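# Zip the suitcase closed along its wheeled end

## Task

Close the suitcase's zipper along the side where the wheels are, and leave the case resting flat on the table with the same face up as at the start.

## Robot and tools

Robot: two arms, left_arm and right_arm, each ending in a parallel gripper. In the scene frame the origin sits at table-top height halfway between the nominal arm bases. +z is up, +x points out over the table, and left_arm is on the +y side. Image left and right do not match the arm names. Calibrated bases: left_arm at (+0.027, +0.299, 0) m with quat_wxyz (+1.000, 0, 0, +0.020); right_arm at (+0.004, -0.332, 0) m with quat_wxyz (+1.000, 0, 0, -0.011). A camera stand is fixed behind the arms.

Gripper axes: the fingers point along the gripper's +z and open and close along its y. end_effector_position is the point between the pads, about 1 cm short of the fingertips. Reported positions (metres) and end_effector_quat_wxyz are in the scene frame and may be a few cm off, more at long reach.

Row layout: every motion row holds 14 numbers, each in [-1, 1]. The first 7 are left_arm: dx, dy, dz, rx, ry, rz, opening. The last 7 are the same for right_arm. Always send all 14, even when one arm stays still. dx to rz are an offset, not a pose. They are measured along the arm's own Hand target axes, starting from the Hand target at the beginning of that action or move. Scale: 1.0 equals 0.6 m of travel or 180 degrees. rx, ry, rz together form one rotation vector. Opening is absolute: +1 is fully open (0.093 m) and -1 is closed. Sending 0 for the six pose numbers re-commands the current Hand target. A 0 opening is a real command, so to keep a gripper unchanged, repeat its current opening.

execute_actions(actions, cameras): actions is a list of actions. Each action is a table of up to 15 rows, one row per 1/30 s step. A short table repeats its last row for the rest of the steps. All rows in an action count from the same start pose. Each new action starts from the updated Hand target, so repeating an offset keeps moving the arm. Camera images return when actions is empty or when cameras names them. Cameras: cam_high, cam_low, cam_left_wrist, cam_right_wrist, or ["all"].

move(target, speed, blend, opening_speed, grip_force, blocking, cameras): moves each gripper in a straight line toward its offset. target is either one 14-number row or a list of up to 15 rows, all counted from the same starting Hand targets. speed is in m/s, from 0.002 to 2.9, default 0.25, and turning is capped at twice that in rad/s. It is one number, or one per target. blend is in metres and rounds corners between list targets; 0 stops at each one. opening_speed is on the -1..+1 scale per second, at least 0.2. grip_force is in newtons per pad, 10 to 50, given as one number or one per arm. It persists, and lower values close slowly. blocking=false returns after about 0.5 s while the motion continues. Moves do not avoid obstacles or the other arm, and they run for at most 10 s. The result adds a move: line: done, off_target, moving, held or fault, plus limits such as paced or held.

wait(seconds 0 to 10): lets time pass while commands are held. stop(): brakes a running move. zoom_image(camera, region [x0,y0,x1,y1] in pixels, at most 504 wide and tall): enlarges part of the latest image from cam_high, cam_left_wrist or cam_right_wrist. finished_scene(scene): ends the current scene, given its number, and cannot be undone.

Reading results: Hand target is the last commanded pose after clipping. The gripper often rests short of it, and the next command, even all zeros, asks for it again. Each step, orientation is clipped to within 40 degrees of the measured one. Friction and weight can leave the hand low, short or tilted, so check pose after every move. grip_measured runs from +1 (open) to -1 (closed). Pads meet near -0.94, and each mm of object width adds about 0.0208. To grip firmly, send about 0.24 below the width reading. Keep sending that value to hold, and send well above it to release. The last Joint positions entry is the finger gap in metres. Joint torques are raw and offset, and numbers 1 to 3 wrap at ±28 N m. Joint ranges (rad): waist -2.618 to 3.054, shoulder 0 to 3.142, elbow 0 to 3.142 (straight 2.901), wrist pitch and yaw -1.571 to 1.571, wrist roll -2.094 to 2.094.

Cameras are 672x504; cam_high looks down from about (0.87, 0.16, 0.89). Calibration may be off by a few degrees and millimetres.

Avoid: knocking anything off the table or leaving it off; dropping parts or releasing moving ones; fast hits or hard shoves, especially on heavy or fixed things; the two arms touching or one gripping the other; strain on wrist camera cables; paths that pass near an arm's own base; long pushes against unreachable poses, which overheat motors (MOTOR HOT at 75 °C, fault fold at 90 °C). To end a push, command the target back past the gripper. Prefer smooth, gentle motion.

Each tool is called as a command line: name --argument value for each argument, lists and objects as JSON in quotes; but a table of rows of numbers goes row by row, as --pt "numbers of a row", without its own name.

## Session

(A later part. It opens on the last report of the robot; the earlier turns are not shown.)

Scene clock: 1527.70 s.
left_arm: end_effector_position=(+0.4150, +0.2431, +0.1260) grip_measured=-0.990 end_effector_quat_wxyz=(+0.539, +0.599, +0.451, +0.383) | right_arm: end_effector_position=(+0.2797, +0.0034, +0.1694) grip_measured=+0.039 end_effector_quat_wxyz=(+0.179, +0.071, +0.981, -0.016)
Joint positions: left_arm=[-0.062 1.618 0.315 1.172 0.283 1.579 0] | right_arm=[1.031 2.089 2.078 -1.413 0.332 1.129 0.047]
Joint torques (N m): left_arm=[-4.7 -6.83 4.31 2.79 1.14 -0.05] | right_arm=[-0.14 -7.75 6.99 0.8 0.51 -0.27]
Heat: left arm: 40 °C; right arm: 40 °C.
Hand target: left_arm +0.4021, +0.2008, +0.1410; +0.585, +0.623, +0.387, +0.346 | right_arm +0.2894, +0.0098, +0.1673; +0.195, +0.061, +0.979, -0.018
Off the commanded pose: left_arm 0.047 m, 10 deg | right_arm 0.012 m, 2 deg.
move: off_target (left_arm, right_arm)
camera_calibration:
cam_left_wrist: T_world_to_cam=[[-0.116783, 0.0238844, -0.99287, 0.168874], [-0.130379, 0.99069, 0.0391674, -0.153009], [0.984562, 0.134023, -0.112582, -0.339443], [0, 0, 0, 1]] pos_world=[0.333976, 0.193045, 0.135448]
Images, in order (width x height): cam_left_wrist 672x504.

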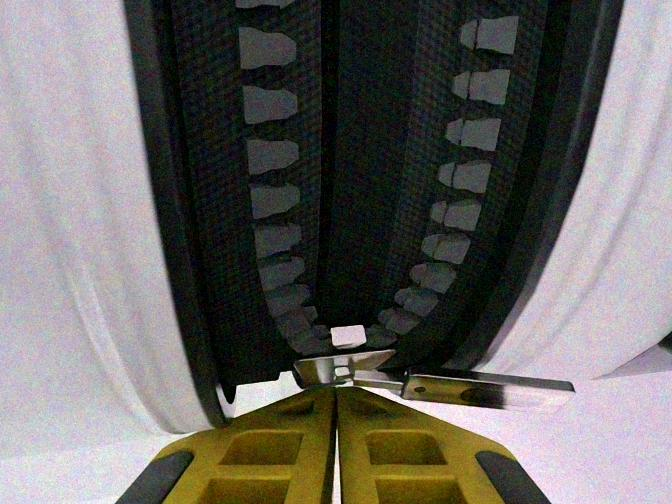

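move --target '[-0.07,0,-0.03,0,0,0,-1,-0.055,0.04,0.03,0,0,0,-0.25]' --speed 0.04 --cameras '["cam_left_wrist"]'

Scene clock: 1535.30 s.
left_arm: end_effector_position=(+0.3893, +0.2374, +0.1243) grip_measured=-0.990 end_effector_quat_wxyz=(+0.526, +0.566, +0.500, +0.391) | right_arm: end_effector_position=(+0.2979, -0.0004, +0.1817) grip_measured=+0.039 end_effector_quat_wxyz=(+0.152, +0.022, +0.987, -0.043)
Joint positions: left_arm=[-0.175 1.498 0.213 1.142 0.072 1.496 0] | right_arm=[0.979 2.231 2.37 -1.608 0.301 0.987 0.047]
Joint torques (N m): left_arm=[-7.87 -6.69 2.69 3.21 1.59 0.64] | right_arm=[-0.27 -4.18 7.06 1.69 0.67 0.59]
Heat: left arm: 40 °C; right arm: 40 °C.
Hand target: left_arm +0.3668, +0.1719, +0.1433; +0.585, +0.623, +0.387, +0.345 | right_arm +0.3295, +0.0289, +0.1631; +0.195, +0.061, +0.979, -0.018
Off the commanded pose: left_arm 0.072 m, 17 deg | right_arm 0.047 m, 7 deg.
joint read past its limit (right arm) — joint 4 (wrist pitch), lower limit.
move: off_target (left_arm, right_arm)
camera_calibration:
cam_left_wrist: T_world_to_cam=[[-0.146053, -0.0396579, -0.988481, 0.190195], [-0.23539, 0.971892, -0.00421212, -0.0998232], [0.960864, 0.232064, -0.151283, -0.32289], [0, 0, 0, 1]] pos_world=[0.314534, 0.179491, 0.138736]
Images, in order (width x height): cam_left_wrist 672x504.

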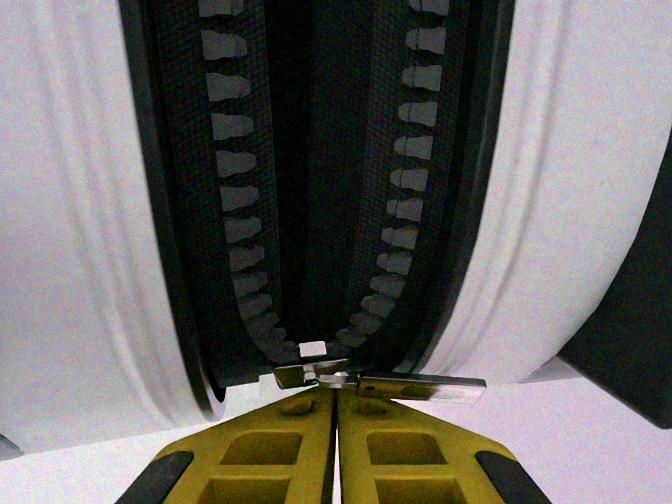

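move --target '[-0.06,0,-0.0,0,-0.06,0,-1,0,0.03,0.0,0,0,0,-0.25]' --speed 0.04 --cameras '["cam_left_wrist","cam_high"]'

Scene clock: 1542.67 s.
left_arm: end_effector_position=(+0.3808, +0.2467, +0.1238) grip_measured=-0.990 end_effector_quat_wxyz=(+0.527, +0.544, +0.524, +0.390) | right_arm: end_effector_position=(+0.3184, +0.0125, +0.1830) grip_measured=+0.039 end_effector_quat_wxyz=(+0.173, -0.019, +0.984, -0.038)
Joint positions: left_arm=[-0.169 1.46 0.175 1.144 0.038 1.446 0] | right_arm=[0.967 2.312 2.505 -1.609 0.322 0.881 0.047]
Joint torques (N m): left_arm=[-9.43 -6.34 2.54 3.3 3.02 1.08] | right_arm=[2.45 -3.89 8.64 1.4 0.48 1.64]
Heat: left arm: 41 °C; right arm: 38 °C.
Hand target: left_arm +0.3502, +0.1399, +0.1440; +0.619, +0.653, +0.330, +0.285 | right_arm +0.3317, +0.0468, +0.1629; +0.195, +0.061, +0.979, -0.018
Off the commanded pose: left_arm 0.113 m, 30 deg | right_arm 0.042 m, 10 deg.
joint read past its limit (right arm) — joint 4 (wrist pitch), lower limit.
move: off_target (left_arm, right_arm)
camera_calibration:
cam_left_wrist: T_world_to_cam=[[-0.149326, -0.0905685, -0.984632, 0.202192], [-0.281131, 0.958588, -0.0455377, -0.0850257], [0.947981, 0.270011, -0.168603, -0.319212], [0, 0, 0, 1]] pos_world=[0.308896, 0.186007, 0.141392]
Images, in order (width x height): cam_high 672x504, cam_left_wrist 672x504.

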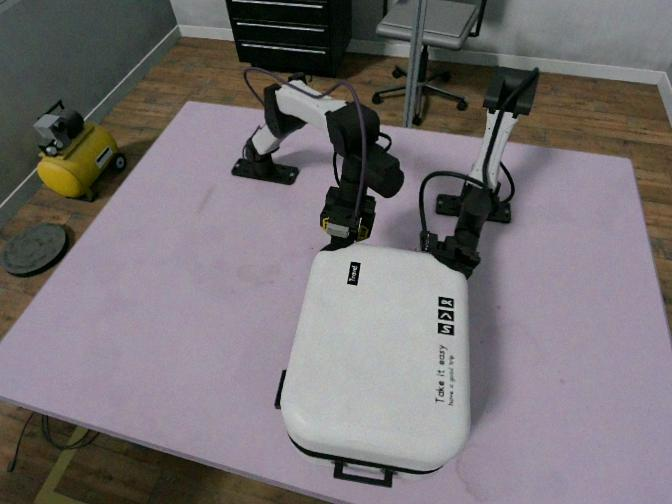

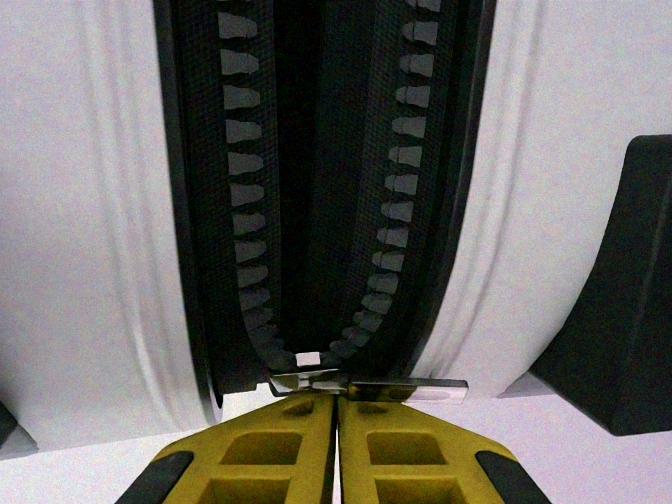

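move --pt "0.12 0 -0.02 0 0 0 -1 0.05 -0.06 -0.02 0 0 0 -0.25" --pt "0.17 -0.01 -0.1 0 -0.12 0 -0.55 0.05 -0.06 -0.02 0 0 0 -0.25" --speed 0.08 --blend 0.01 --cameras '["cam_left_wrist","cam_high"]'

Scene clock: 1565.93 s.
left_arm: end_effector_position=(+0.3663, +0.2569, +0.1287) grip_measured=-0.551 end_effector_quat_wxyz=(+0.666, +0.690, +0.240, +0.152) | right_arm: end_effector_position=(+0.2979, +0.0197, +0.1643) grip_measured=+0.039 end_effector_quat_wxyz=(+0.187, +0.059, +0.981, -0.005)
Joint positions: left_arm=[0.343 1.716 0.502 0.852 1.381 1.816 0.019] | right_arm=[1.015 2.164 2.17 -1.392 0.33 1.083 0.047]
Joint torques (N m): left_arm=[0.01 -5.89 7.04 1.58 0.69 0.19] | right_arm=[0.76 -11.81 2.97 0.65 0.5 0.14]
Motor temperatures (°C): left_arm=[27 31 27 41 29 20 20] | right_arm=[19 38 31 29 18 21 24]
Heat: left arm: 41 °C; right arm: 38 °C.
Hand target: left_arm +0.3660, +0.2573, +0.1387; +0.670, +0.695, +0.209, +0.158 | right_arm +0.2951, +0.0151, +0.1629; +0.195, +0.061, +0.979, -0.018
Off the commanded pose: left_arm 0.010 m, 4 deg | right_arm 0.006 m, 2 deg.
move: off_target (left_arm); target 2's new opening was sent with left_arm's hand 0.008 m and 3 deg from that target
camera_calibration:
cam_left_wrist: T_world_to_cam=[[-0.111746, 0.00014012, -0.993737, 0.16993], [0.533844, 0.843458, -0.0599118, -0.365858], [0.838167, -0.537195, -0.0943274, -0.0693603], [0, 0, 0, 1]] pos_world=[0.272436, 0.271302, 0.140404]
Images, in order (width x height): cam_high 672x504, cam_left_wrist 672x504.

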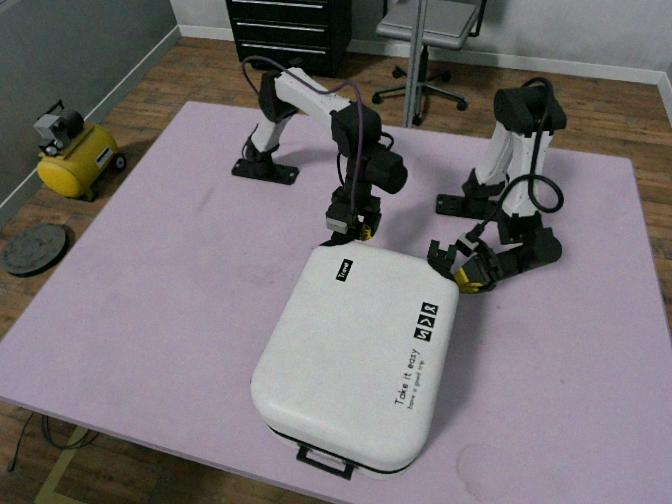

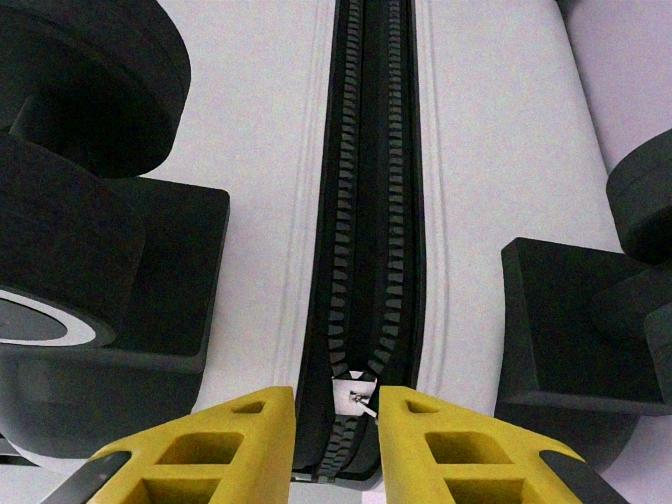

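move --pt "0.083 -0.012 0 0 0 0 -0.55 0 0 0.01 0 0 0 -0.25" --pt "0.083 -0.012 0.06 0 0 0 -0.55 0 0 0.04 0 0 0 -0.25" --speed 0.08 --blend 0.01 --cameras '["cam_left_wrist"]'

Scene clock: 1580.13 s.
left_arm: end_effector_position=(+0.4204, +0.2600, +0.1261) grip_measured=-0.551 end_effector_quat_wxyz=(+0.667, +0.692, +0.222, +0.160) | right_arm: end_effector_position=(+0.3022, +0.0153, +0.1622) grip_measured=+0.039 end_effector_quat_wxyz=(+0.204, +0.064, +0.977, +0.000)
Joint positions: left_arm=[0.29 1.911 0.706 0.942 1.348 1.753 0.019] | right_arm=[1.011 2.121 2.081 -1.32 0.355 1.082 0.047]
Joint torques (N m): left_arm=[-2.66 -5.14 6.91 1.95 0.21 -0.1] | right_arm=[-0.66 -8.39 2.02 0.94 0.22 -0.04]
Heat: left arm: 38 °C; right arm: 41 °C.
Hand target: left_arm +0.4263, +0.2511, +0.1266; +0.670, +0.695, +0.209, +0.158 | right_arm +0.3043, +0.0137, +0.1408; +0.195, +0.061, +0.979, -0.017
Off the commanded pose: left_arm 0.011 m, 2 deg | right_arm 0.022 m, 2 deg.
move: off_target (left_arm, right_arm)
camera_calibration:
cam_left_wrist: T_world_to_cam=[[-0.0767205, 0.0126614, -0.996972, 0.155798], [0.549224, 0.835076, -0.0316594, -0.405377], [0.832146, -0.54999, -0.0710214, -0.110429], [0, 0, 0, 1]] pos_world=[0.326489, 0.275813, 0.134649]
Images, in order (width x height): cam_left_wrist 672x504.

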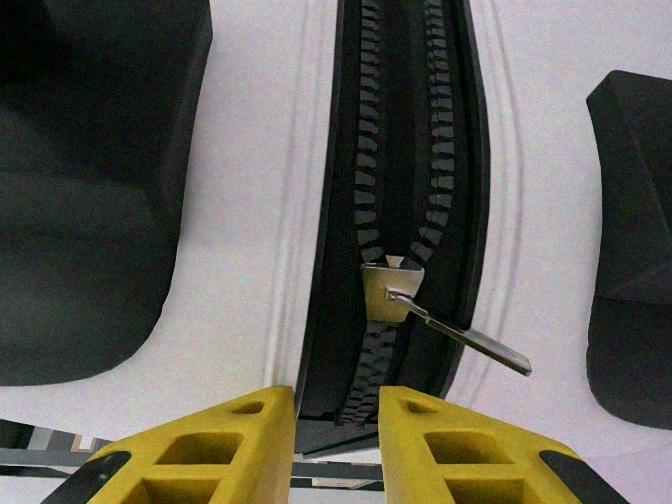

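move --pt "0 -0.028 -0.03 0 0 0 -0.55 0 0 0 0 0 0 -0.25" --pt "0 -0.022 0.022 0 0 0 -0.55 0 0 0 0 0 0 -0.25" --pt "-0.045 -0.018 0.02 0 0 0 -0.55 0 0 0 0 0 0 -0.25" --speed 0.08 --blend '[0.003,0.003,0]' --cameras '["cam_left_wrist"]'

Scene clock: 1586.80 s.
left_arm: end_effector_position=(+0.4191, +0.2481, +0.1102) grip_measured=-0.551 end_effector_quat_wxyz=(+0.660, +0.690, +0.237, +0.179) | right_arm: end_effector_position=(+0.3057, +0.0119, +0.1622) grip_measured=+0.039 end_effector_quat_wxyz=(+0.206, +0.069, +0.976, -0.003)
Joint positions: left_arm=[0.249 1.952 0.636 1.104 1.257 1.706 0.019] | right_arm=[1.002 2.12 2.08 -1.32 0.362 1.084 0.047]
Joint torques (N m): left_arm=[-3.79 -8.94 3.04 1.93 0.51 -0.12] | right_arm=[0.08 -8.31 2.22 0.96 0.17 -0.08]
Heat: left arm: 37 °C; right arm: 41 °C.
Hand target: left_arm +0.4082, +0.2274, +0.1169; +0.670, +0.695, +0.208, +0.158 | right_arm +0.3043, +0.0137, +0.1408; +0.195, +0.061, +0.979, -0.018
Off the commanded pose: left_arm 0.024 m, 4 deg | right_arm 0.021 m, 2 deg.
move: off_target (left_arm, right_arm)
camera_calibration:
cam_left_wrist: T_world_to_cam=[[-0.0743436, 0.0194123, -0.997044, 0.137288], [0.507561, 0.861358, -0.0210753, -0.385391], [0.858402, -0.507628, -0.0738894, -0.13824], [0, 0, 0, 1]] pos_world=[0.324482, 0.25912, 0.118545]
Images, in order (width x height): cam_left_wrist 672x504.

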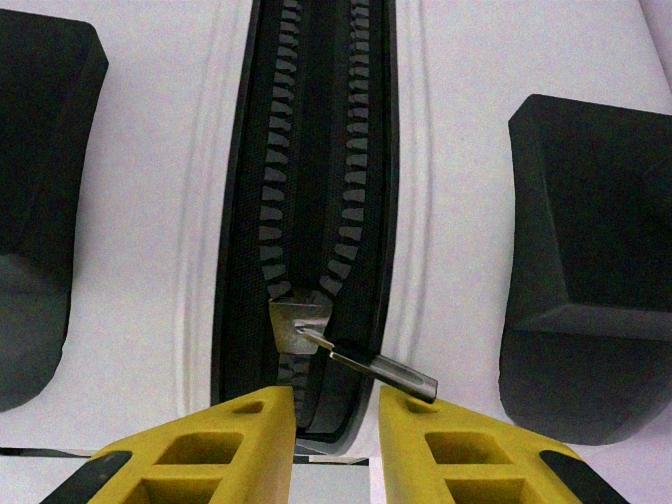

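move --target '[-0.035,0.012,-0.004,0,0,0,-0.55,0,0,0,0,0,0,-0.25]' --speed 0.08 --cameras '["cam_left_wrist"]'

Scene clock: 1592.47 s.
left_arm: end_effector_position=(+0.3980, +0.2312, +0.1172) grip_measured=-0.551 end_effector_quat_wxyz=(+0.662, +0.692, +0.232, +0.168) | right_arm: end_effector_position=(+0.3057, +0.0119, +0.1622) grip_measured=+0.039 end_effector_quat_wxyz=(+0.206, +0.069, +0.976, -0.003)
Joint positions: left_arm=[0.217 1.868 0.551 1.106 1.25 1.696 0.019] | right_arm=[1.002 2.12 2.08 -1.32 0.362 1.084 0.047]
Joint torques (N m): left_arm=[-2.41 -8.39 3.38 1.96 0.43 -0.11] | right_arm=[0.1 -8.34 2.21 0.95 0.16 -0.08]
Motor temperatures (°C): left_arm=[24 32 27 37 24 19 20] | right_arm=[19 41 30 28 18 20 24]
Heat: left arm: 37 °C; right arm: 41 °C.
Hand target: left_arm +0.3895, +0.2190, +0.1255; +0.670, +0.695, +0.209, +0.158 | right_arm +0.3043, +0.0137, +0.1408; +0.195, +0.061, +0.979, -0.018
Off the commanded pose: left_arm 0.017 m, 3 deg | right_arm 0.022 m, 2 deg.
move: off_target (left_arm, right_arm)
camera_calibration:
cam_left_wrist: T_world_to_cam=[[-0.0825194, 0.0171754, -0.996441, 0.146771], [0.527143, 0.849281, -0.029016, -0.364041], [0.845761, -0.527661, -0.079136, -0.11786], [0, 0, 0, 1]] pos_world=[0.303694, 0.244462, 0.126359]
Images, in order (width x height): cam_left_wrist 672x504.

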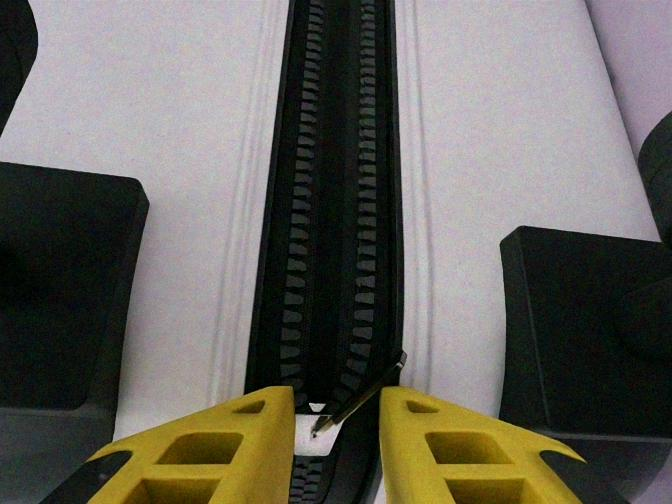

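move --pt "0 0 0.004 0 0 0 -0.9 0 0 0 0 0 0 -0.25" --pt "0 0 0.005 0 0 0 -0.55 0 0 0 0 0 0 -0.25" --speed 0.05 --opening_speed 0.6 --cameras '["cam_left_wrist"]'

Scene clock: 1600.03 s.
left_arm: end_effector_position=(+0.3957, +0.2237, +0.1186) grip_measured=-0.553 end_effector_quat_wxyz=(+0.665, +0.693, +0.227, +0.159) | right_arm: end_effector_position=(+0.3065, +0.0115, +0.1624) grip_measured=+0.039 end_effector_quat_wxyz=(+0.208, +0.071, +0.976, -0.003)
Joint positions: left_arm=[0.198 1.863 0.547 1.112 1.25 1.683 0.019] | right_arm=[1.001 2.12 2.08 -1.319 0.364 1.086 0.047]
Joint torques (N m): left_arm=[-1.65 -7.51 3.96 2.01 0.3 -0.07] | right_arm=[0.25 -8.31 2.19 0.95 0.14 -0.09]
Heat: left arm: 37 °C; right arm: 42 °C.
Hand target: left_arm +0.3909, +0.2163, +0.1252; +0.670, +0.695, +0.209, +0.158 | right_arm +0.3043, +0.0138, +0.1408; +0.195, +0.061, +0.979, -0.018
Off the commanded pose: left_arm 0.011 m, 2 deg | right_arm 0.022 m, 3 deg.
move: off_target (left_arm, right_arm); target 2's new opening was sent with left_arm's hand 0.012 m and 2 deg from that target
camera_calibration:
cam_left_wrist: T_world_to_cam=[[-0.086125, 0.013726, -0.99619, 0.150282], [0.543345, 0.838762, -0.0354177, -0.359773], [0.83508, -0.544325, -0.0796963, -0.111699], [0, 0, 0, 1]] pos_world=[0.301701, 0.2389, 0.128065]
Images, in order (width x height): cam_left_wrist 672x504.

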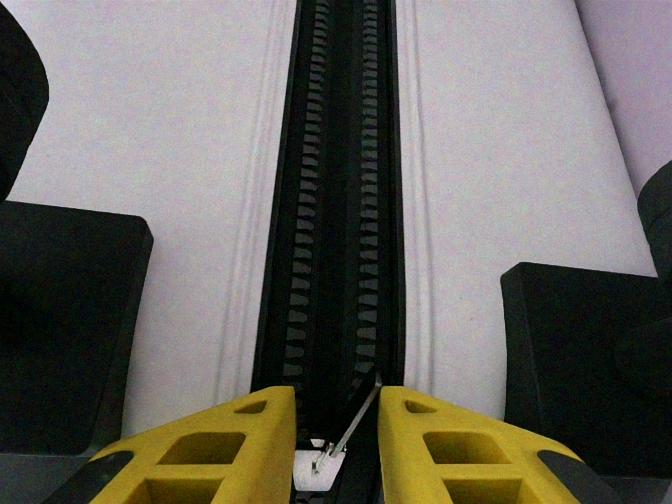

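Tab swung forward. Close deeper.

move --pt "0.004 -0.005 0.012 0 0 0 -0.62 0 0 0 0 0 0 -0.25" --pt "0.004 -0.005 0.014 0 0 0 -1 0 0 0 0 0 0 -0.25" --speed 0.05 --opening_speed 0.6 --cameras '["cam_left_wrist"]'

zoom_image --camera "cam_left_wrist" --region '[240, 340, 430, 503]'

Scene clock: 1607.50 s.
left_arm: end_effector_position=(+0.3968, +0.2172, +0.1218) grip_measured=-0.987 end_effector_quat_wxyz=(+0.666, +0.694, +0.218, +0.165) | right_arm: end_effector_position=(+0.3068, +0.0113, +0.1624) grip_measured=+0.039 end_effector_quat_wxyz=(+0.208, +0.072, +0.976, -0.003)
Joint positions: left_arm=[0.176 1.863 0.547 1.14 1.235 1.674 0] | right_arm=[1 2.12 2.08 -1.319 0.364 1.087 0.047]
Joint torques (N m): left_arm=[-1.78 -5.12 5.26 2.04 0.23 -0.11] | right_arm=[0.32 -8.36 2.22 0.94 0.13 -0.09]
Heat: left arm: 37 °C; right arm: 42 °C.
Hand target: left_arm +0.3969, +0.2103, +0.1216; +0.670, +0.695, +0.209, +0.158 | right_arm +0.3042, +0.0138, +0.1408; +0.195, +0.061, +0.979, -0.018
Off the commanded pose: left_arm 0.007 m, 1 deg | right_arm 0.022 m, 3 deg.
move: off_target (right_arm); target 2's new opening was sent with left_arm's hand 0.012 m and 2 deg from that target
camera_calibration:
cam_left_wrist: T_world_to_cam=[[-0.0666544, 0.0185855, -0.997603, 0.144969], [0.549096, 0.835492, -0.0211223, -0.358054], [0.833097, -0.549188, -0.0658944, -0.115721], [0, 0, 0, 1]] pos_world=[0.302676, 0.232904, 0.129434]
Images, in order (width x height): cam_left_wrist 672x504.

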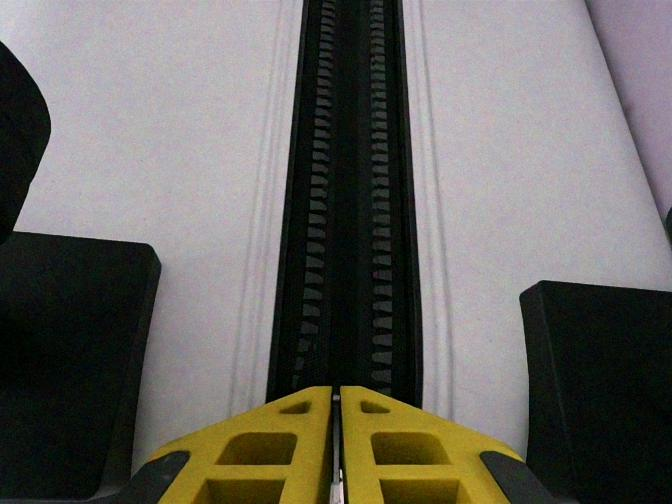

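Scaled by 2.653 from the camera's 672x504 image, which has a finer 960x720 frame.

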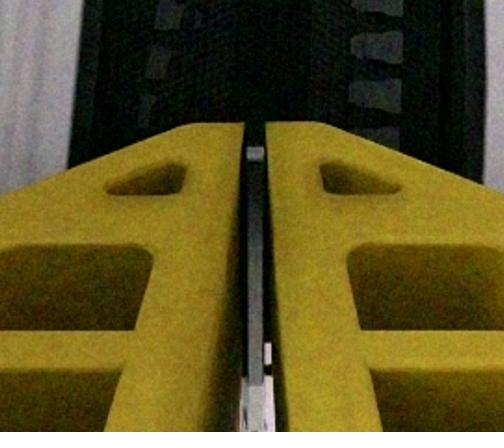

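move --pt "0 0 -0.018 0 0.01 0 -1 -0.02 0.01 0.02 0 0 0 -0.25" --pt "-0.075 0 -0.03 0 0.03 0 -1 -0.06 0.03 0.05 0 0 0 -0.25" --pt "-0.15 0 -0.04 0 0.06 0 -1 -0.11 0.05 0.08 0 0 0 -0.25" --speed 0.05 --blend '[0.005,0.01,0]' --cameras '["cam_left_wrist","cam_high"]'

Scene clock: 1618.20 s.
left_arm: end_effector_position=(+0.3465, +0.2314, +0.1296) grip_measured=-0.987 end_effector_quat_wxyz=(+0.609, +0.645, +0.344, +0.309) | right_arm: end_effector_position=(+0.3275, +0.0326, +0.1623) grip_measured=+0.039 end_effector_quat_wxyz=(+0.145, -0.016, +0.989, +0.006)
Joint positions: left_arm=[0.118 1.512 0.133 1.284 0.767 1.616 0] | right_arm=[0.942 2.36 2.513 -1.531 0.22 0.866 0.047]
Joint torques (N m): left_arm=[-4.23 -5.44 0.28 2.25 1.83 -0.13] | right_arm=[-5.11 -3.06 4.08 1.84 1.23 0.83]
Heat: left arm: 37 °C; right arm: 41 °C.
Hand target: left_arm +0.3073, +0.1859, +0.1283; +0.647, +0.677, +0.271, +0.223 | right_arm +0.3868, +0.0333, +0.1214; +0.195, +0.061, +0.979, -0.018
Off the commanded pose: left_arm 0.060 m, 14 deg | right_arm 0.072 m, 11 deg.
move: off_target (left_arm, right_arm)
camera_calibration:
cam_left_wrist: T_world_to_cam=[[-0.0532407, 0.0306298, -0.998112, 0.141773], [0.170572, 0.985119, 0.0211325, -0.251149], [0.983906, -0.169125, -0.057673, -0.20679], [0, 0, 0, 1]] pos_world=[0.253849, 0.208095, 0.134887]
Images, in order (width x height): cam_high 672x504, cam_left_wrist 672x504.

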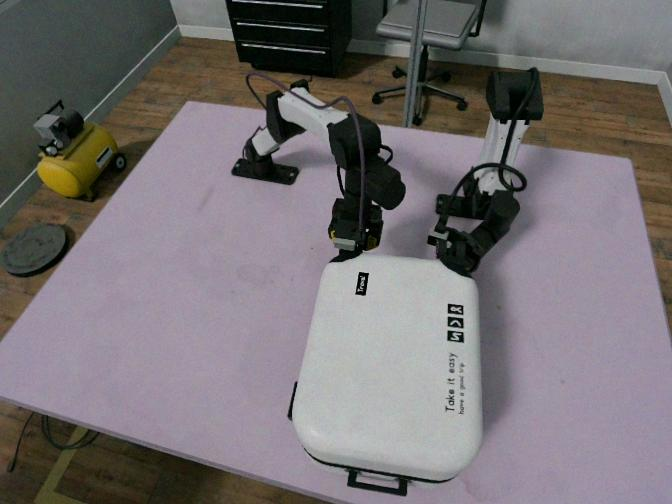

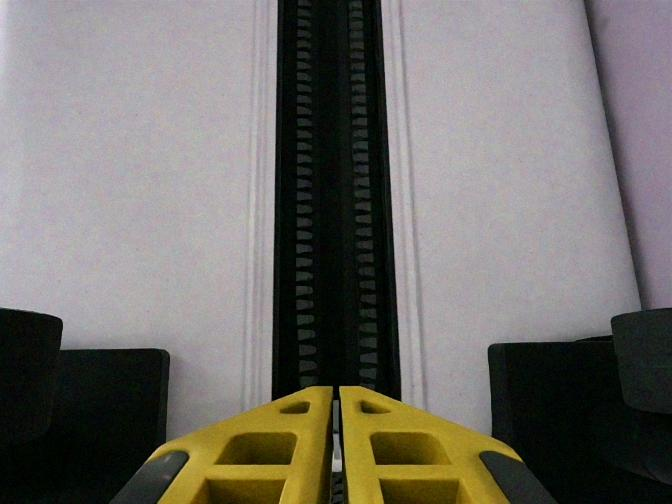

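move --target '[-0.09,0,0.0,0,0,0,-1,-0.05,-0.03,0,0,0,0,-0.25]' --speed 0.04 --cameras '["cam_left_wrist","cam_high"]'

Scene clock: 1626.10 s.
left_arm: end_effector_position=(+0.3302, +0.2110, +0.1326) grip_measured=-0.987 end_effector_quat_wxyz=(+0.589, +0.629, +0.378, +0.338) | right_arm: end_effector_position=(+0.3396, +0.0139, +0.1654) grip_measured=+0.039 end_effector_quat_wxyz=(+0.113, -0.077, +0.991, +0.005)
Joint positions: left_arm=[-0.078 1.321 0.042 1.193 0.47 1.59 0] | right_arm=[0.873 2.39 2.595 -1.606 0.149 0.684 0.047]
Joint torques (N m): left_arm=[-6.32 -4.18 1.91 2.43 2.42 -0.11] | right_arm=[-5.39 -3.99 4.88 2.03 1.59 1.81]
Heat: left arm: 37 °C; right arm: 39 °C.
Hand target: left_arm +0.2666, +0.1505, +0.1310; +0.647, +0.677, +0.271, +0.223 | right_arm +0.4120, +0.0121, +0.1332; +0.195, +0.061, +0.979, -0.017
Off the commanded pose: left_arm 0.088 m, 20 deg | right_arm 0.079 m, 19 deg.
joint read past its limit (right arm) — joint 4 (wrist pitch), lower limit.
move: off_target (left_arm, right_arm)
camera_calibration:
cam_left_wrist: T_world_to_cam=[[-0.0632622, 0.0303164, -0.997536, 0.147853], [0.0698164, 0.997224, 0.0258793, -0.198306], [0.995552, -0.0680072, -0.0652032, -0.218199], [0, 0, 0, 1]] pos_world=[0.240427, 0.178434, 0.138393]
Images, in order (width x height): cam_high 672x504, cam_left_wrist 672x504.

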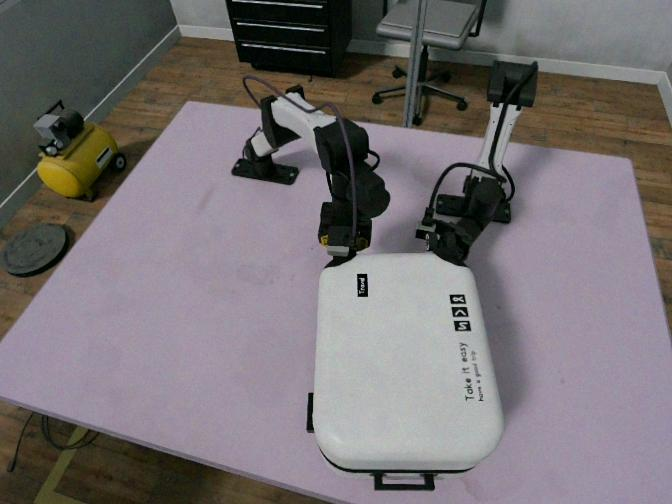

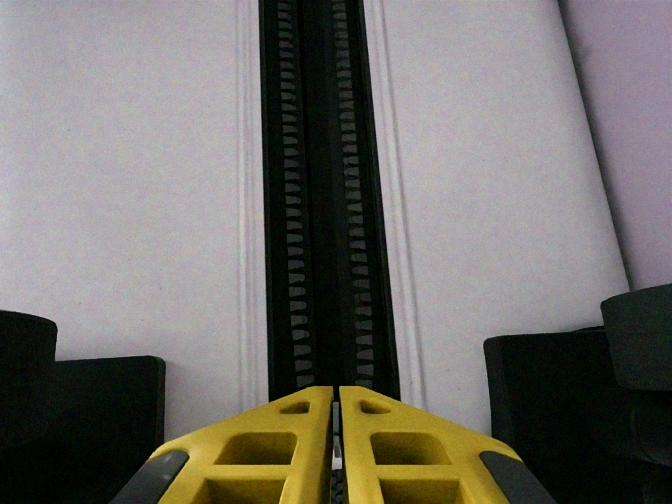

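move --target '[0,0,0.0,0,0,0,-1,0.04,0,0.02,0,0,0.15,-0.25]' --speed 0.1 --cameras '["cam_left_wrist","cam_high"]'

Scene clock: 1647.30 s.
left_arm: end_effector_position=(+0.3312, +0.2126, +0.1322) grip_measured=-0.987 end_effector_quat_wxyz=(+0.584, +0.627, +0.386, +0.344) | right_arm: end_effector_position=(+0.3227, +0.0205, +0.1613) grip_measured=+0.039 end_effector_quat_wxyz=(+0.097, -0.009, +0.995, +0.011)
Joint positions: left_arm=[-0.089 1.305 0.042 1.172 0.437 1.59 0] | right_arm=[0.904 2.372 2.551 -1.606 0.134 0.855 0.047]
Joint torques (N m): left_arm=[-6.08 -4.3 1.94 2.42 2.59 -0.11] | right_arm=[-7.13 -3.62 1.18 2.05 1.27 4.28]
Motor temperatures (°C): left_arm=[25 30 25 37 29 19 20] | right_arm=[20 36 28 32 20 26 24]
Heat: left arm: 37 °C; right arm: 36 °C.
Hand target: left_arm +0.2666, +0.1506, +0.1310; +0.647, +0.677, +0.271, +0.223 | right_arm +0.3945, +0.0140, +0.1127; +0.193, +0.288, +0.938, +0.028
Off the commanded pose: left_arm 0.090 m, 21 deg | right_arm 0.087 m, 37 deg.
joint read past its limit (right arm) — joint 4 (wrist pitch), lower limit.
move: off_target (left_arm, right_arm)
camera_calibration:
cam_left_wrist: T_world_to_cam=[[-0.068794, 0.0320152, -0.997117, 0.148959], [0.0479263, 0.998437, 0.028751, -0.193304], [0.996479, -0.0458102, -0.0702209, -0.223426], [0, 0, 0, 1]] pos_world=[0.242151, 0.177998, 0.138398]
Images, in order (width x height): cam_high 672x504, cam_left_wrist 672x504.

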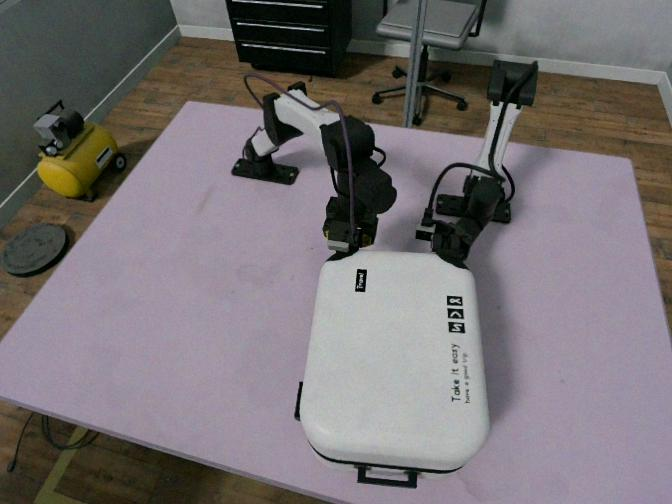

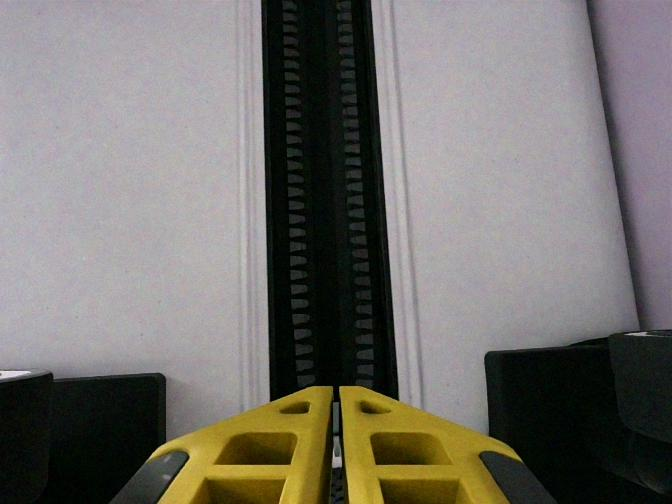

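move --target '[-0.09,0,0.04,0,0,0,-1,-0.07,0,0.02,0,0,0.08,-0.25]' --speed 0.06 --cameras '["cam_left_wrist","cam_high"]'

Scene clock: 1654.93 s.
left_arm: end_effector_position=(+0.2465, +0.0950, +0.1382) grip_measured=-0.990 end_effector_quat_wxyz=(+0.635, +0.690, +0.268, +0.221) | right_arm: end_effector_position=(+0.4015, -0.0017, +0.1624) grip_measured=+0.039 end_effector_quat_wxyz=(+0.174, +0.349, +0.918, +0.077)
Joint positions: left_arm=[-0.643 1.005 0.001 0.904 0.262 1.561 0] | right_arm=[0.794 2.391 2.541 -1.427 0.248 1.462 0.047]
Joint torques (N m): left_arm=[-0.95 -1.5 5.08 2.38 0.07 -0.19] | right_arm=[-3.06 -5.3 1.54 1.53 0.7 0.83]
Motor temperatures (°C): left_arm=[25 30 25 37 30 19 20] | right_arm=[21 35 28 32 20 33 24]
Heat: left arm: 37 °C; right arm: 35 °C.
Hand target: left_arm +0.2415, +0.0970, +0.1322; +0.647, +0.677, +0.271, +0.223 | right_arm +0.4310, -0.0098, +0.1163; +0.188, +0.403, +0.894, +0.052
Off the commanded pose: left_arm 0.008 m, 2 deg | right_arm 0.055 m, 8 deg.
joint sent to its limit (left arm) — joint 3 (elbow), lower limit, where the elbow is as bent as it goes. The joint targets are off in orientation, not in position.
move: off_target (right_arm); limits=paced
camera_calibration:
cam_left_wrist: T_world_to_cam=[[-0.0737377, 0.0550094, -0.995759, 0.151603], [0.412968, 0.910532, 0.0197201, -0.152357], [0.907755, -0.409763, -0.0898576, -0.0849219], [0, 0, 0, 1]] pos_world=[0.151186, 0.0955885, 0.146333]
Images, in order (width x height): cam_high 672x504, cam_left_wrist 672x504.

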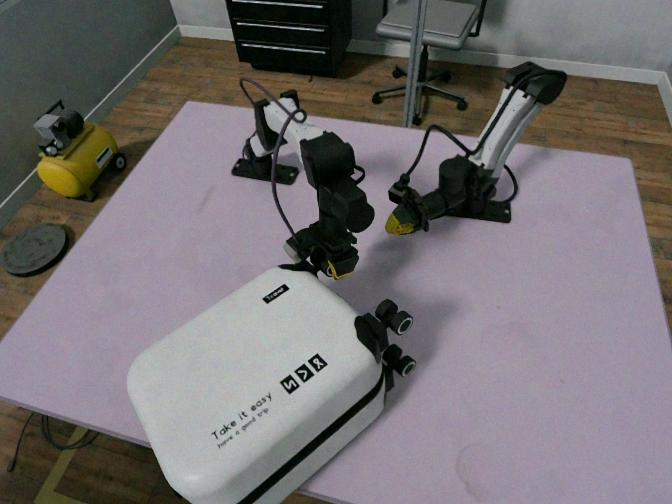

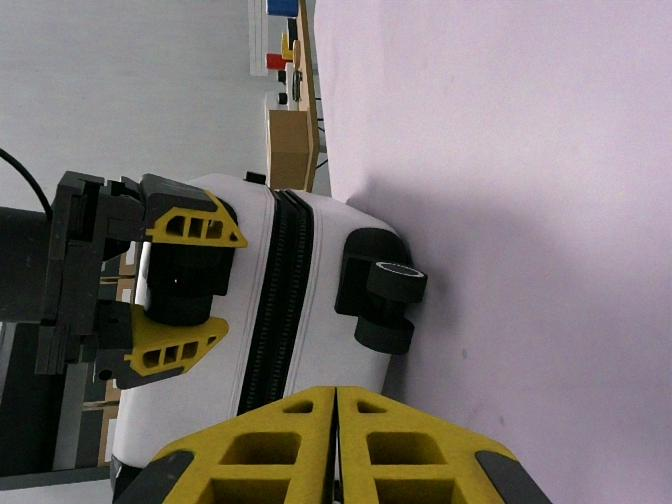

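move --pt "-0.03 0.2 -0.05 0 0 0 -0.9 0 0 0 0 0 0 -0.25" --pt "0.05 0.25 -0.1 0 0 0 -0.55 0.108 -0.133 -0.15 0 0 -0.2 -0.25" --speed 0.12 --blend 0.01 --cameras '["cam_high","cam_low"]'

Scene clock: 1669.00 s.
left_arm: end_effector_position=(+0.2394, +0.1614, +0.2743) grip_measured=-0.551 end_effector_quat_wxyz=(+0.644, +0.674, +0.286, +0.222) | right_arm: end_effector_position=(+0.3284, -0.0193, +0.1627) grip_measured=+0.039 end_effector_quat_wxyz=(+0.220, +0.138, +0.966, -0.011)
Joint positions: left_arm=[-0.166 0.454 0.471 -0.111 0.709 1.562 0.019] | right_arm=[0.932 2.081 2.013 -1.291 0.393 1.151 0.047]
Joint torques (N m): left_arm=[0.12 2.32 9.88 2.12 0.38 0.11] | right_arm=[3.88 -12.44 3.19 0.49 -0.19 -0.11]
Motor temperatures (°C): left_arm=[24 28 27 37 27 19 20] | right_arm=[21 36 28 31 19 27 24]
Heat: left arm: 37 °C; right arm: 36 °C.
Hand target: left_arm +0.2368, +0.1597, +0.2840; +0.647, +0.677, +0.271, +0.223 | right_arm +0.3018, -0.0101, +0.1607; +0.195, +0.107, +0.975, -0.008
Off the commanded pose: left_arm 0.010 m, 2 deg | right_arm 0.028 m, 5 deg.
move: off_target (right_arm)
Images, in order (width x height): cam_high 672x504, cam_low 672x504.

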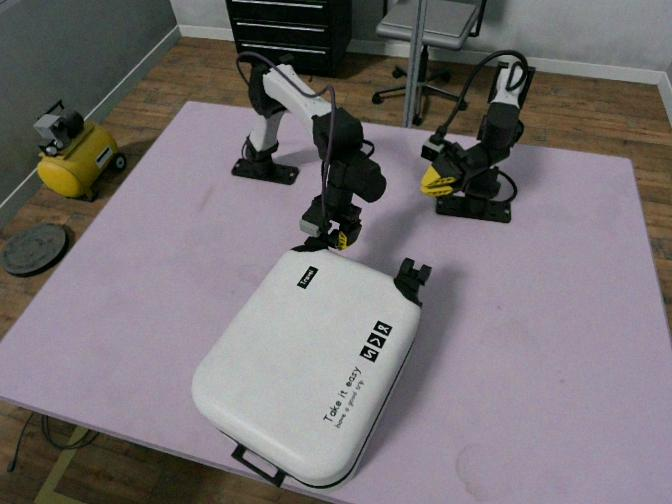

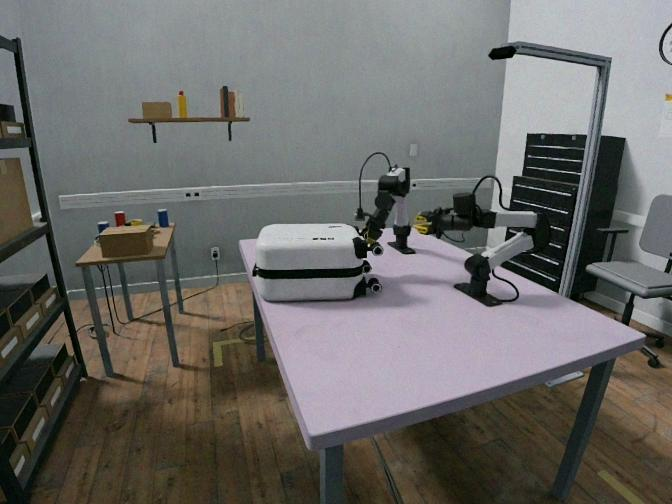

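move --pt "0 0.12 -0.1 0 0 0 -0.55 0 0 0 0 0 -0.08 -0.25" --pt "0 0.12 -0.1 0 0 0 -0.55 -0.08 0.02 0 0 0 -0.2 -0.25" --pt "0 0.12 -0.1 0 0 0 -0.55 -0.1 -0.02 0 0 0 -0.33 -0.25" --speed 0.1 --blend 0.02 --cameras '["cam_high"]'

Scene clock: 1702.23 s.
left_arm: end_effector_position=(+0.2066, +0.2060, +0.3521) grip_measured=-0.551 end_effector_quat_wxyz=(+0.645, +0.672, +0.288, +0.221) | right_arm: end_effector_position=(+0.3761, -0.0055, +0.1749) grip_measured=+0.039 end_effector_quat_wxyz=(+0.187, -0.242, +0.952, +0.013)
Joint positions: left_arm=[0.406 0.517 0.853 -0.576 1.274 1.726 0.019] | right_arm=[0.796 2.185 2.234 -1.279 0.163 0.248 0.047]
Joint torques (N m): left_arm=[0.13 3.47 8.17 1.71 0.52 0.17] | right_arm=[3.07 -15.12 4 -0.12 1.4 -2.62]
Motor temperatures (°C): left_arm=[22 27 31 35 24 19 20] | right_arm=[20 45 28 27 19 25 24]
Heat: left arm: 35 °C; right arm: 45 °C.
Hand target: left_arm +0.2034, +0.2039, +0.3595; +0.647, +0.677, +0.271, +0.223 | right_arm +0.3532, -0.0340, +0.1833; +0.165, -0.390, +0.900, -0.104
Off the commanded pose: left_arm 0.008 m, 2 deg | right_arm 0.038 m, 23 deg.
move: off_target (right_arm)
Images, in order (width x height): cam_high 672x504.

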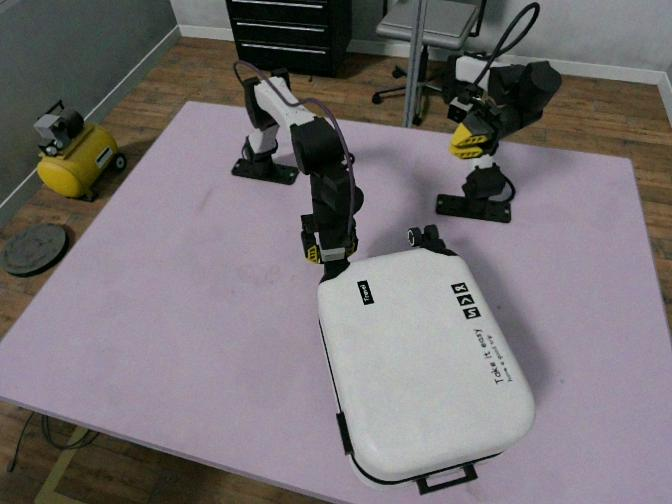

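move --target '[0,0,0,0,0,0,-0.55,-0.023,-0.07,0.056,0,0,-0.14,-0.25]' --speed 0.08 --cameras '["cam_high"]'

Scene clock: 1713.20 s.
left_arm: end_effector_position=(+0.2066, +0.2060, +0.3521) grip_measured=-0.551 end_effector_quat_wxyz=(+0.645, +0.672, +0.288, +0.221) | right_arm: end_effector_position=(+0.4004, -0.0203, +0.1807) grip_measured=+0.039 end_effector_quat_wxyz=(+0.190, -0.443, +0.876, +0.033)
Joint positions: left_arm=[0.406 0.517 0.853 -0.576 1.274 1.726 0.019] | right_arm=[0.691 2.185 2.25 -1.249 0.011 -0.27 0.047]
Joint torques (N m): left_arm=[0.05 3.7 8.34 1.69 0.47 0.17] | right_arm=[1.81 -9.55 6.67 0.22 2.28 -2.94]
Motor temperatures (°C): left_arm=[22 27 32 34 24 19 20] | right_arm=[20 45 28 27 20 30 24]
Heat: left arm: 34 °C; right arm: 45 °C.
Hand target: left_arm +0.2034, +0.2039, +0.3595; +0.647, +0.677, +0.271, +0.223 | right_arm +0.4030, -0.0541, +0.1686; +0.139, -0.577, +0.793, -0.138
Off the commanded pose: left_arm 0.008 m, 2 deg | right_arm 0.036 m, 27 deg.
move: off_target (right_arm)
Images, in order (width x height): cam_high 672x504.

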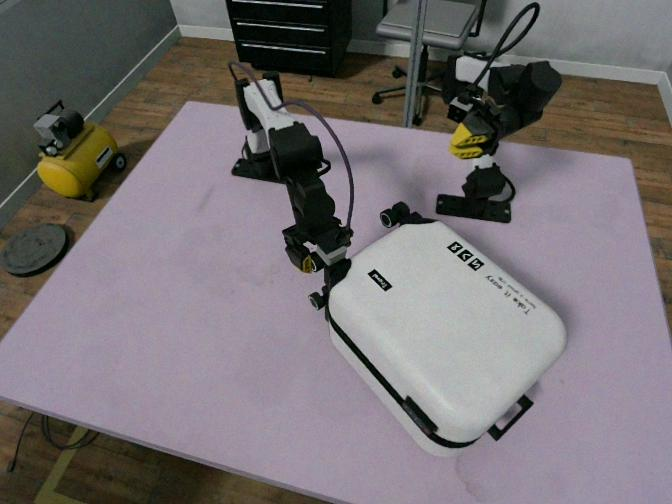

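move --pt "0 0 0 0 0 0 -0.55 0 0 -0.01 0 0 0.08 0.3" --pt "0 0 0 0 0 0 -0.55 0 0 -0.2 0 0 0.14 0.6" --pt "0 0 0 0 0 0 -0.55 0.2 0.0 -0.28 0 0 0.2 0.6" --speed 0.12 --cameras '["all"]'

Scene clock: 1724.77 s.
left_arm: end_effector_position=(+0.2066, +0.2060, +0.3521) grip_measured=-0.551 end_effector_quat_wxyz=(+0.645, +0.672, +0.288, +0.221) | right_arm: end_effector_position=(+0.3070, -0.1559, +0.3070) grip_measured=+0.597 end_effector_quat_wxyz=(+0.221, -0.318, +0.918, -0.082)
Joint positions: left_arm=[0.406 0.517 0.853 -0.576 1.274 1.726 0.019] | right_arm=[0.688 1.714 2.114 -1.592 0.296 -0.059 0.074]
Joint torques (N m): left_arm=[0.13 3.62 8.27 1.7 0.51 0.16] | right_arm=[-0.51 -9.28 4.11 1.16 0.08 0.12]
Heat: left arm: 34 °C; right arm: 46 °C.
Hand target: left_arm +0.2034, +0.2039, +0.3595; +0.647, +0.677, +0.271, +0.223 | right_arm +0.3037, -0.1587, +0.3165; +0.175, -0.304, +0.932, -0.088
Off the commanded pose: left_arm 0.008 m, 2 deg | right_arm 0.010 m, 6 deg.
joint read past its limit (right arm) — joint 4 (wrist pitch), lower limit.
joint sent to its limit (right arm) — joint 4 (wrist pitch), lower limit. The joint targets are off in orientation, not in position.
move: off_target (right_arm); target 2's new opening was sent with right_arm's hand 0.097 m and 8 deg from that target
camera_calibration:
cam_left_wrist: T_world_to_cam=[[-0.0856726, 0.0068809, -0.9963, 0.368265], [0.382633, 0.92352, -0.0265247, -0.221251], [0.91992, -0.38349, -0.0817532, 0.00521877], [0, 0, 0, 1]] pos_world=[0.111407, 0.203797, 0.36146]
cam_right_wrist: T_world_to_cam=[[0.555984, -0.77006, 0.312873, -0.388627], [-0.82279, -0.563274, 0.075758, 0.177792], [0.117895, -0.299549, -0.946769, 0.29051], [0, 0, 0, 1]] pos_world=[0.328105, -0.112098, 0.383168]

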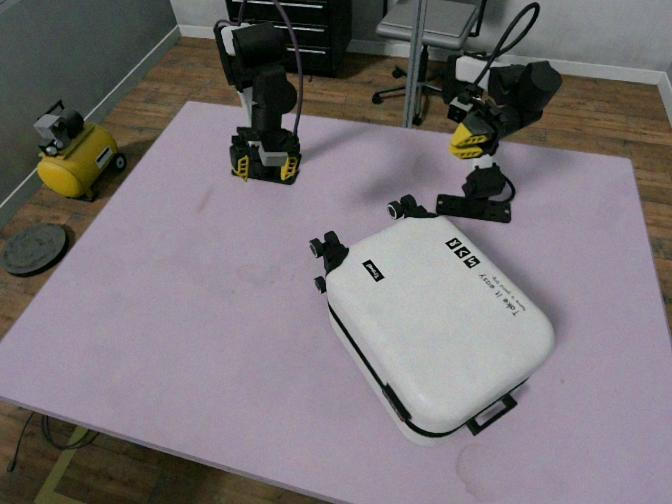

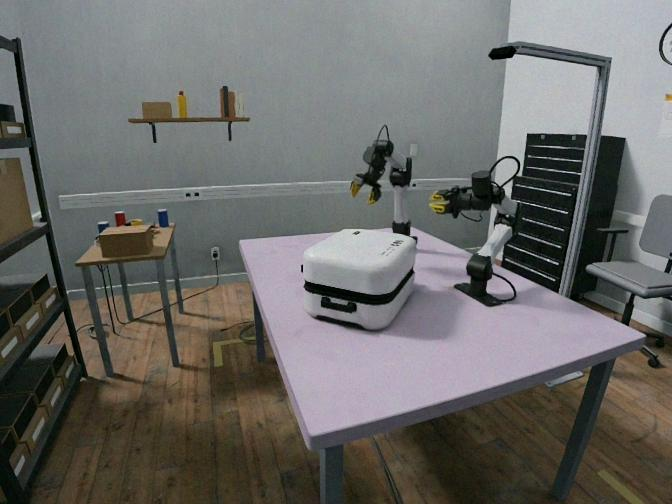

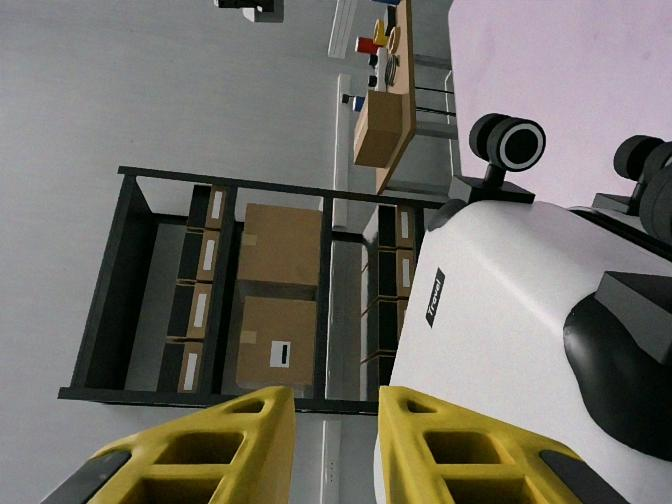

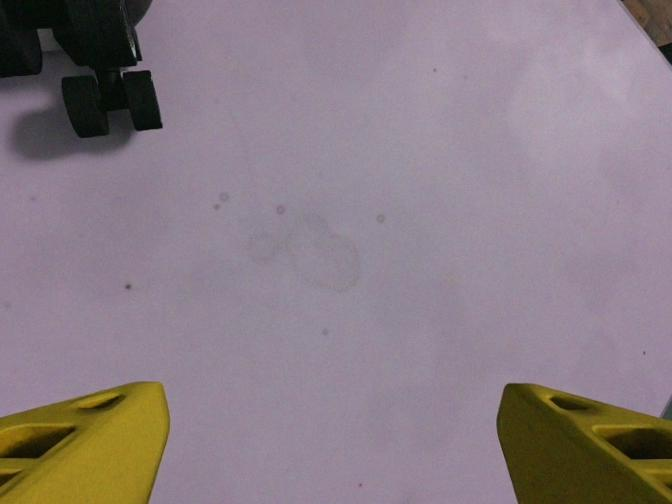

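move --pt "0.22 0.05 -0.25 0 0 0 -0.55 0 0 0 0 0 0 0.6" --pt "0.22 0.05 -0.25 0 0 0 -0.55 -0.132 0.473 -0.1 0 0 -0.08 0.6" --speed 0.15 --blend 0.01 --cameras '["cam_right_wrist","cam_high"]'

Scene clock: 1740.67 s.
left_arm: end_effector_position=(+0.2107, +0.4161, +0.3784) grip_measured=-0.551 end_effector_quat_wxyz=(+0.544, +0.477, +0.536, +0.435) | right_arm: end_effector_position=(+0.1860, +0.1156, +0.3091) grip_measured=+0.597 end_effector_quat_wxyz=(+0.340, -0.446, +0.828, +0.031)
Joint positions: left_arm=[1.41 0.789 1.013 -0.646 1.496 1.822 0.019] | right_arm=[1.359 2.25 2.819 -1.592 0.453 0.219 0.074]
Joint torques (N m): left_arm=[0.03 1.1 8.46 1.73 1.05 0.72] | right_arm=[-0.12 -9.74 6.54 1.4 0.28 0.03]
Heat: left arm: 33 °C; right arm: 43 °C.
Hand target: left_arm +0.2075, +0.4031, +0.3926; +0.638, +0.654, +0.315, +0.258 | right_arm +0.1887, +0.1190, +0.3167; +0.162, -0.418, +0.887, -0.109
Off the commanded pose: left_arm 0.019 m, 47 deg; orientation clipped | right_arm 0.009 m, 27 deg.
joint read past its limit (right arm) — joint 4 (wrist pitch), lower limit.
joint sent to its limit (left arm) — joint 5 (wrist yaw), upper limit. The joint targets are off in orientation, not in position.
joint sent to its limit (right arm) — joint 4 (wrist pitch), lower limit. The joint targets are off in orientation, not in position.
move: off_target (left_arm, right_arm); limits=paced
camera_calibration:
cam_right_wrist: T_world_to_cam=[[0.759051, -0.589847, 0.27554, -0.159989], [-0.558435, -0.807459, -0.190161, 0.292355], [0.334653, -0.00952868, -0.942293, 0.312884], [0, 0, 0, 1]] pos_world=[0.179993, 0.144677, 0.394507]
Images, in order (width x height): cam_high 672x504, cam_right_wrist 672x504.

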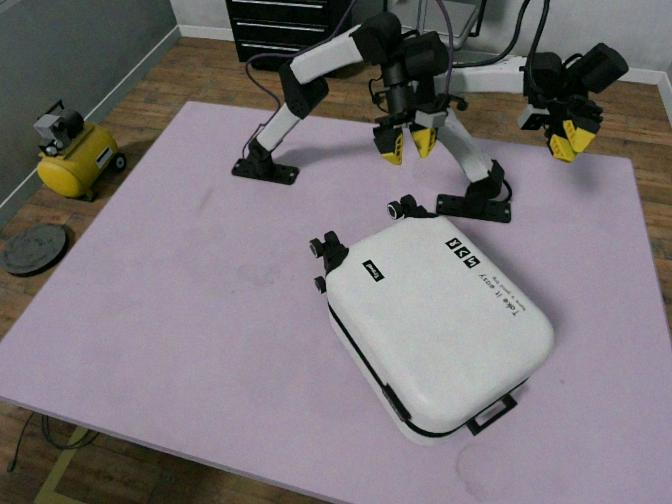

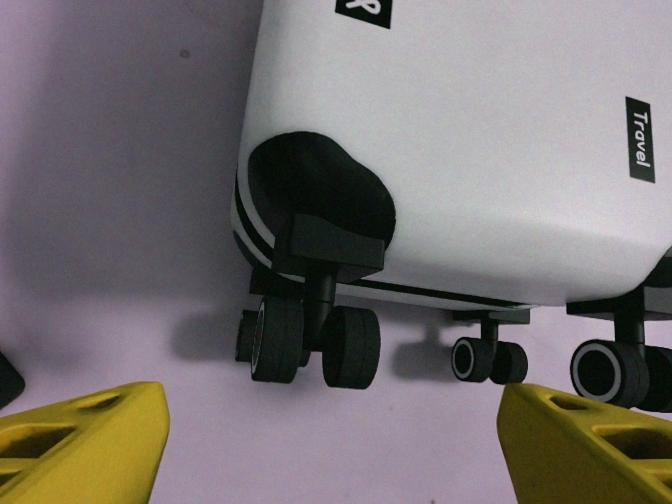

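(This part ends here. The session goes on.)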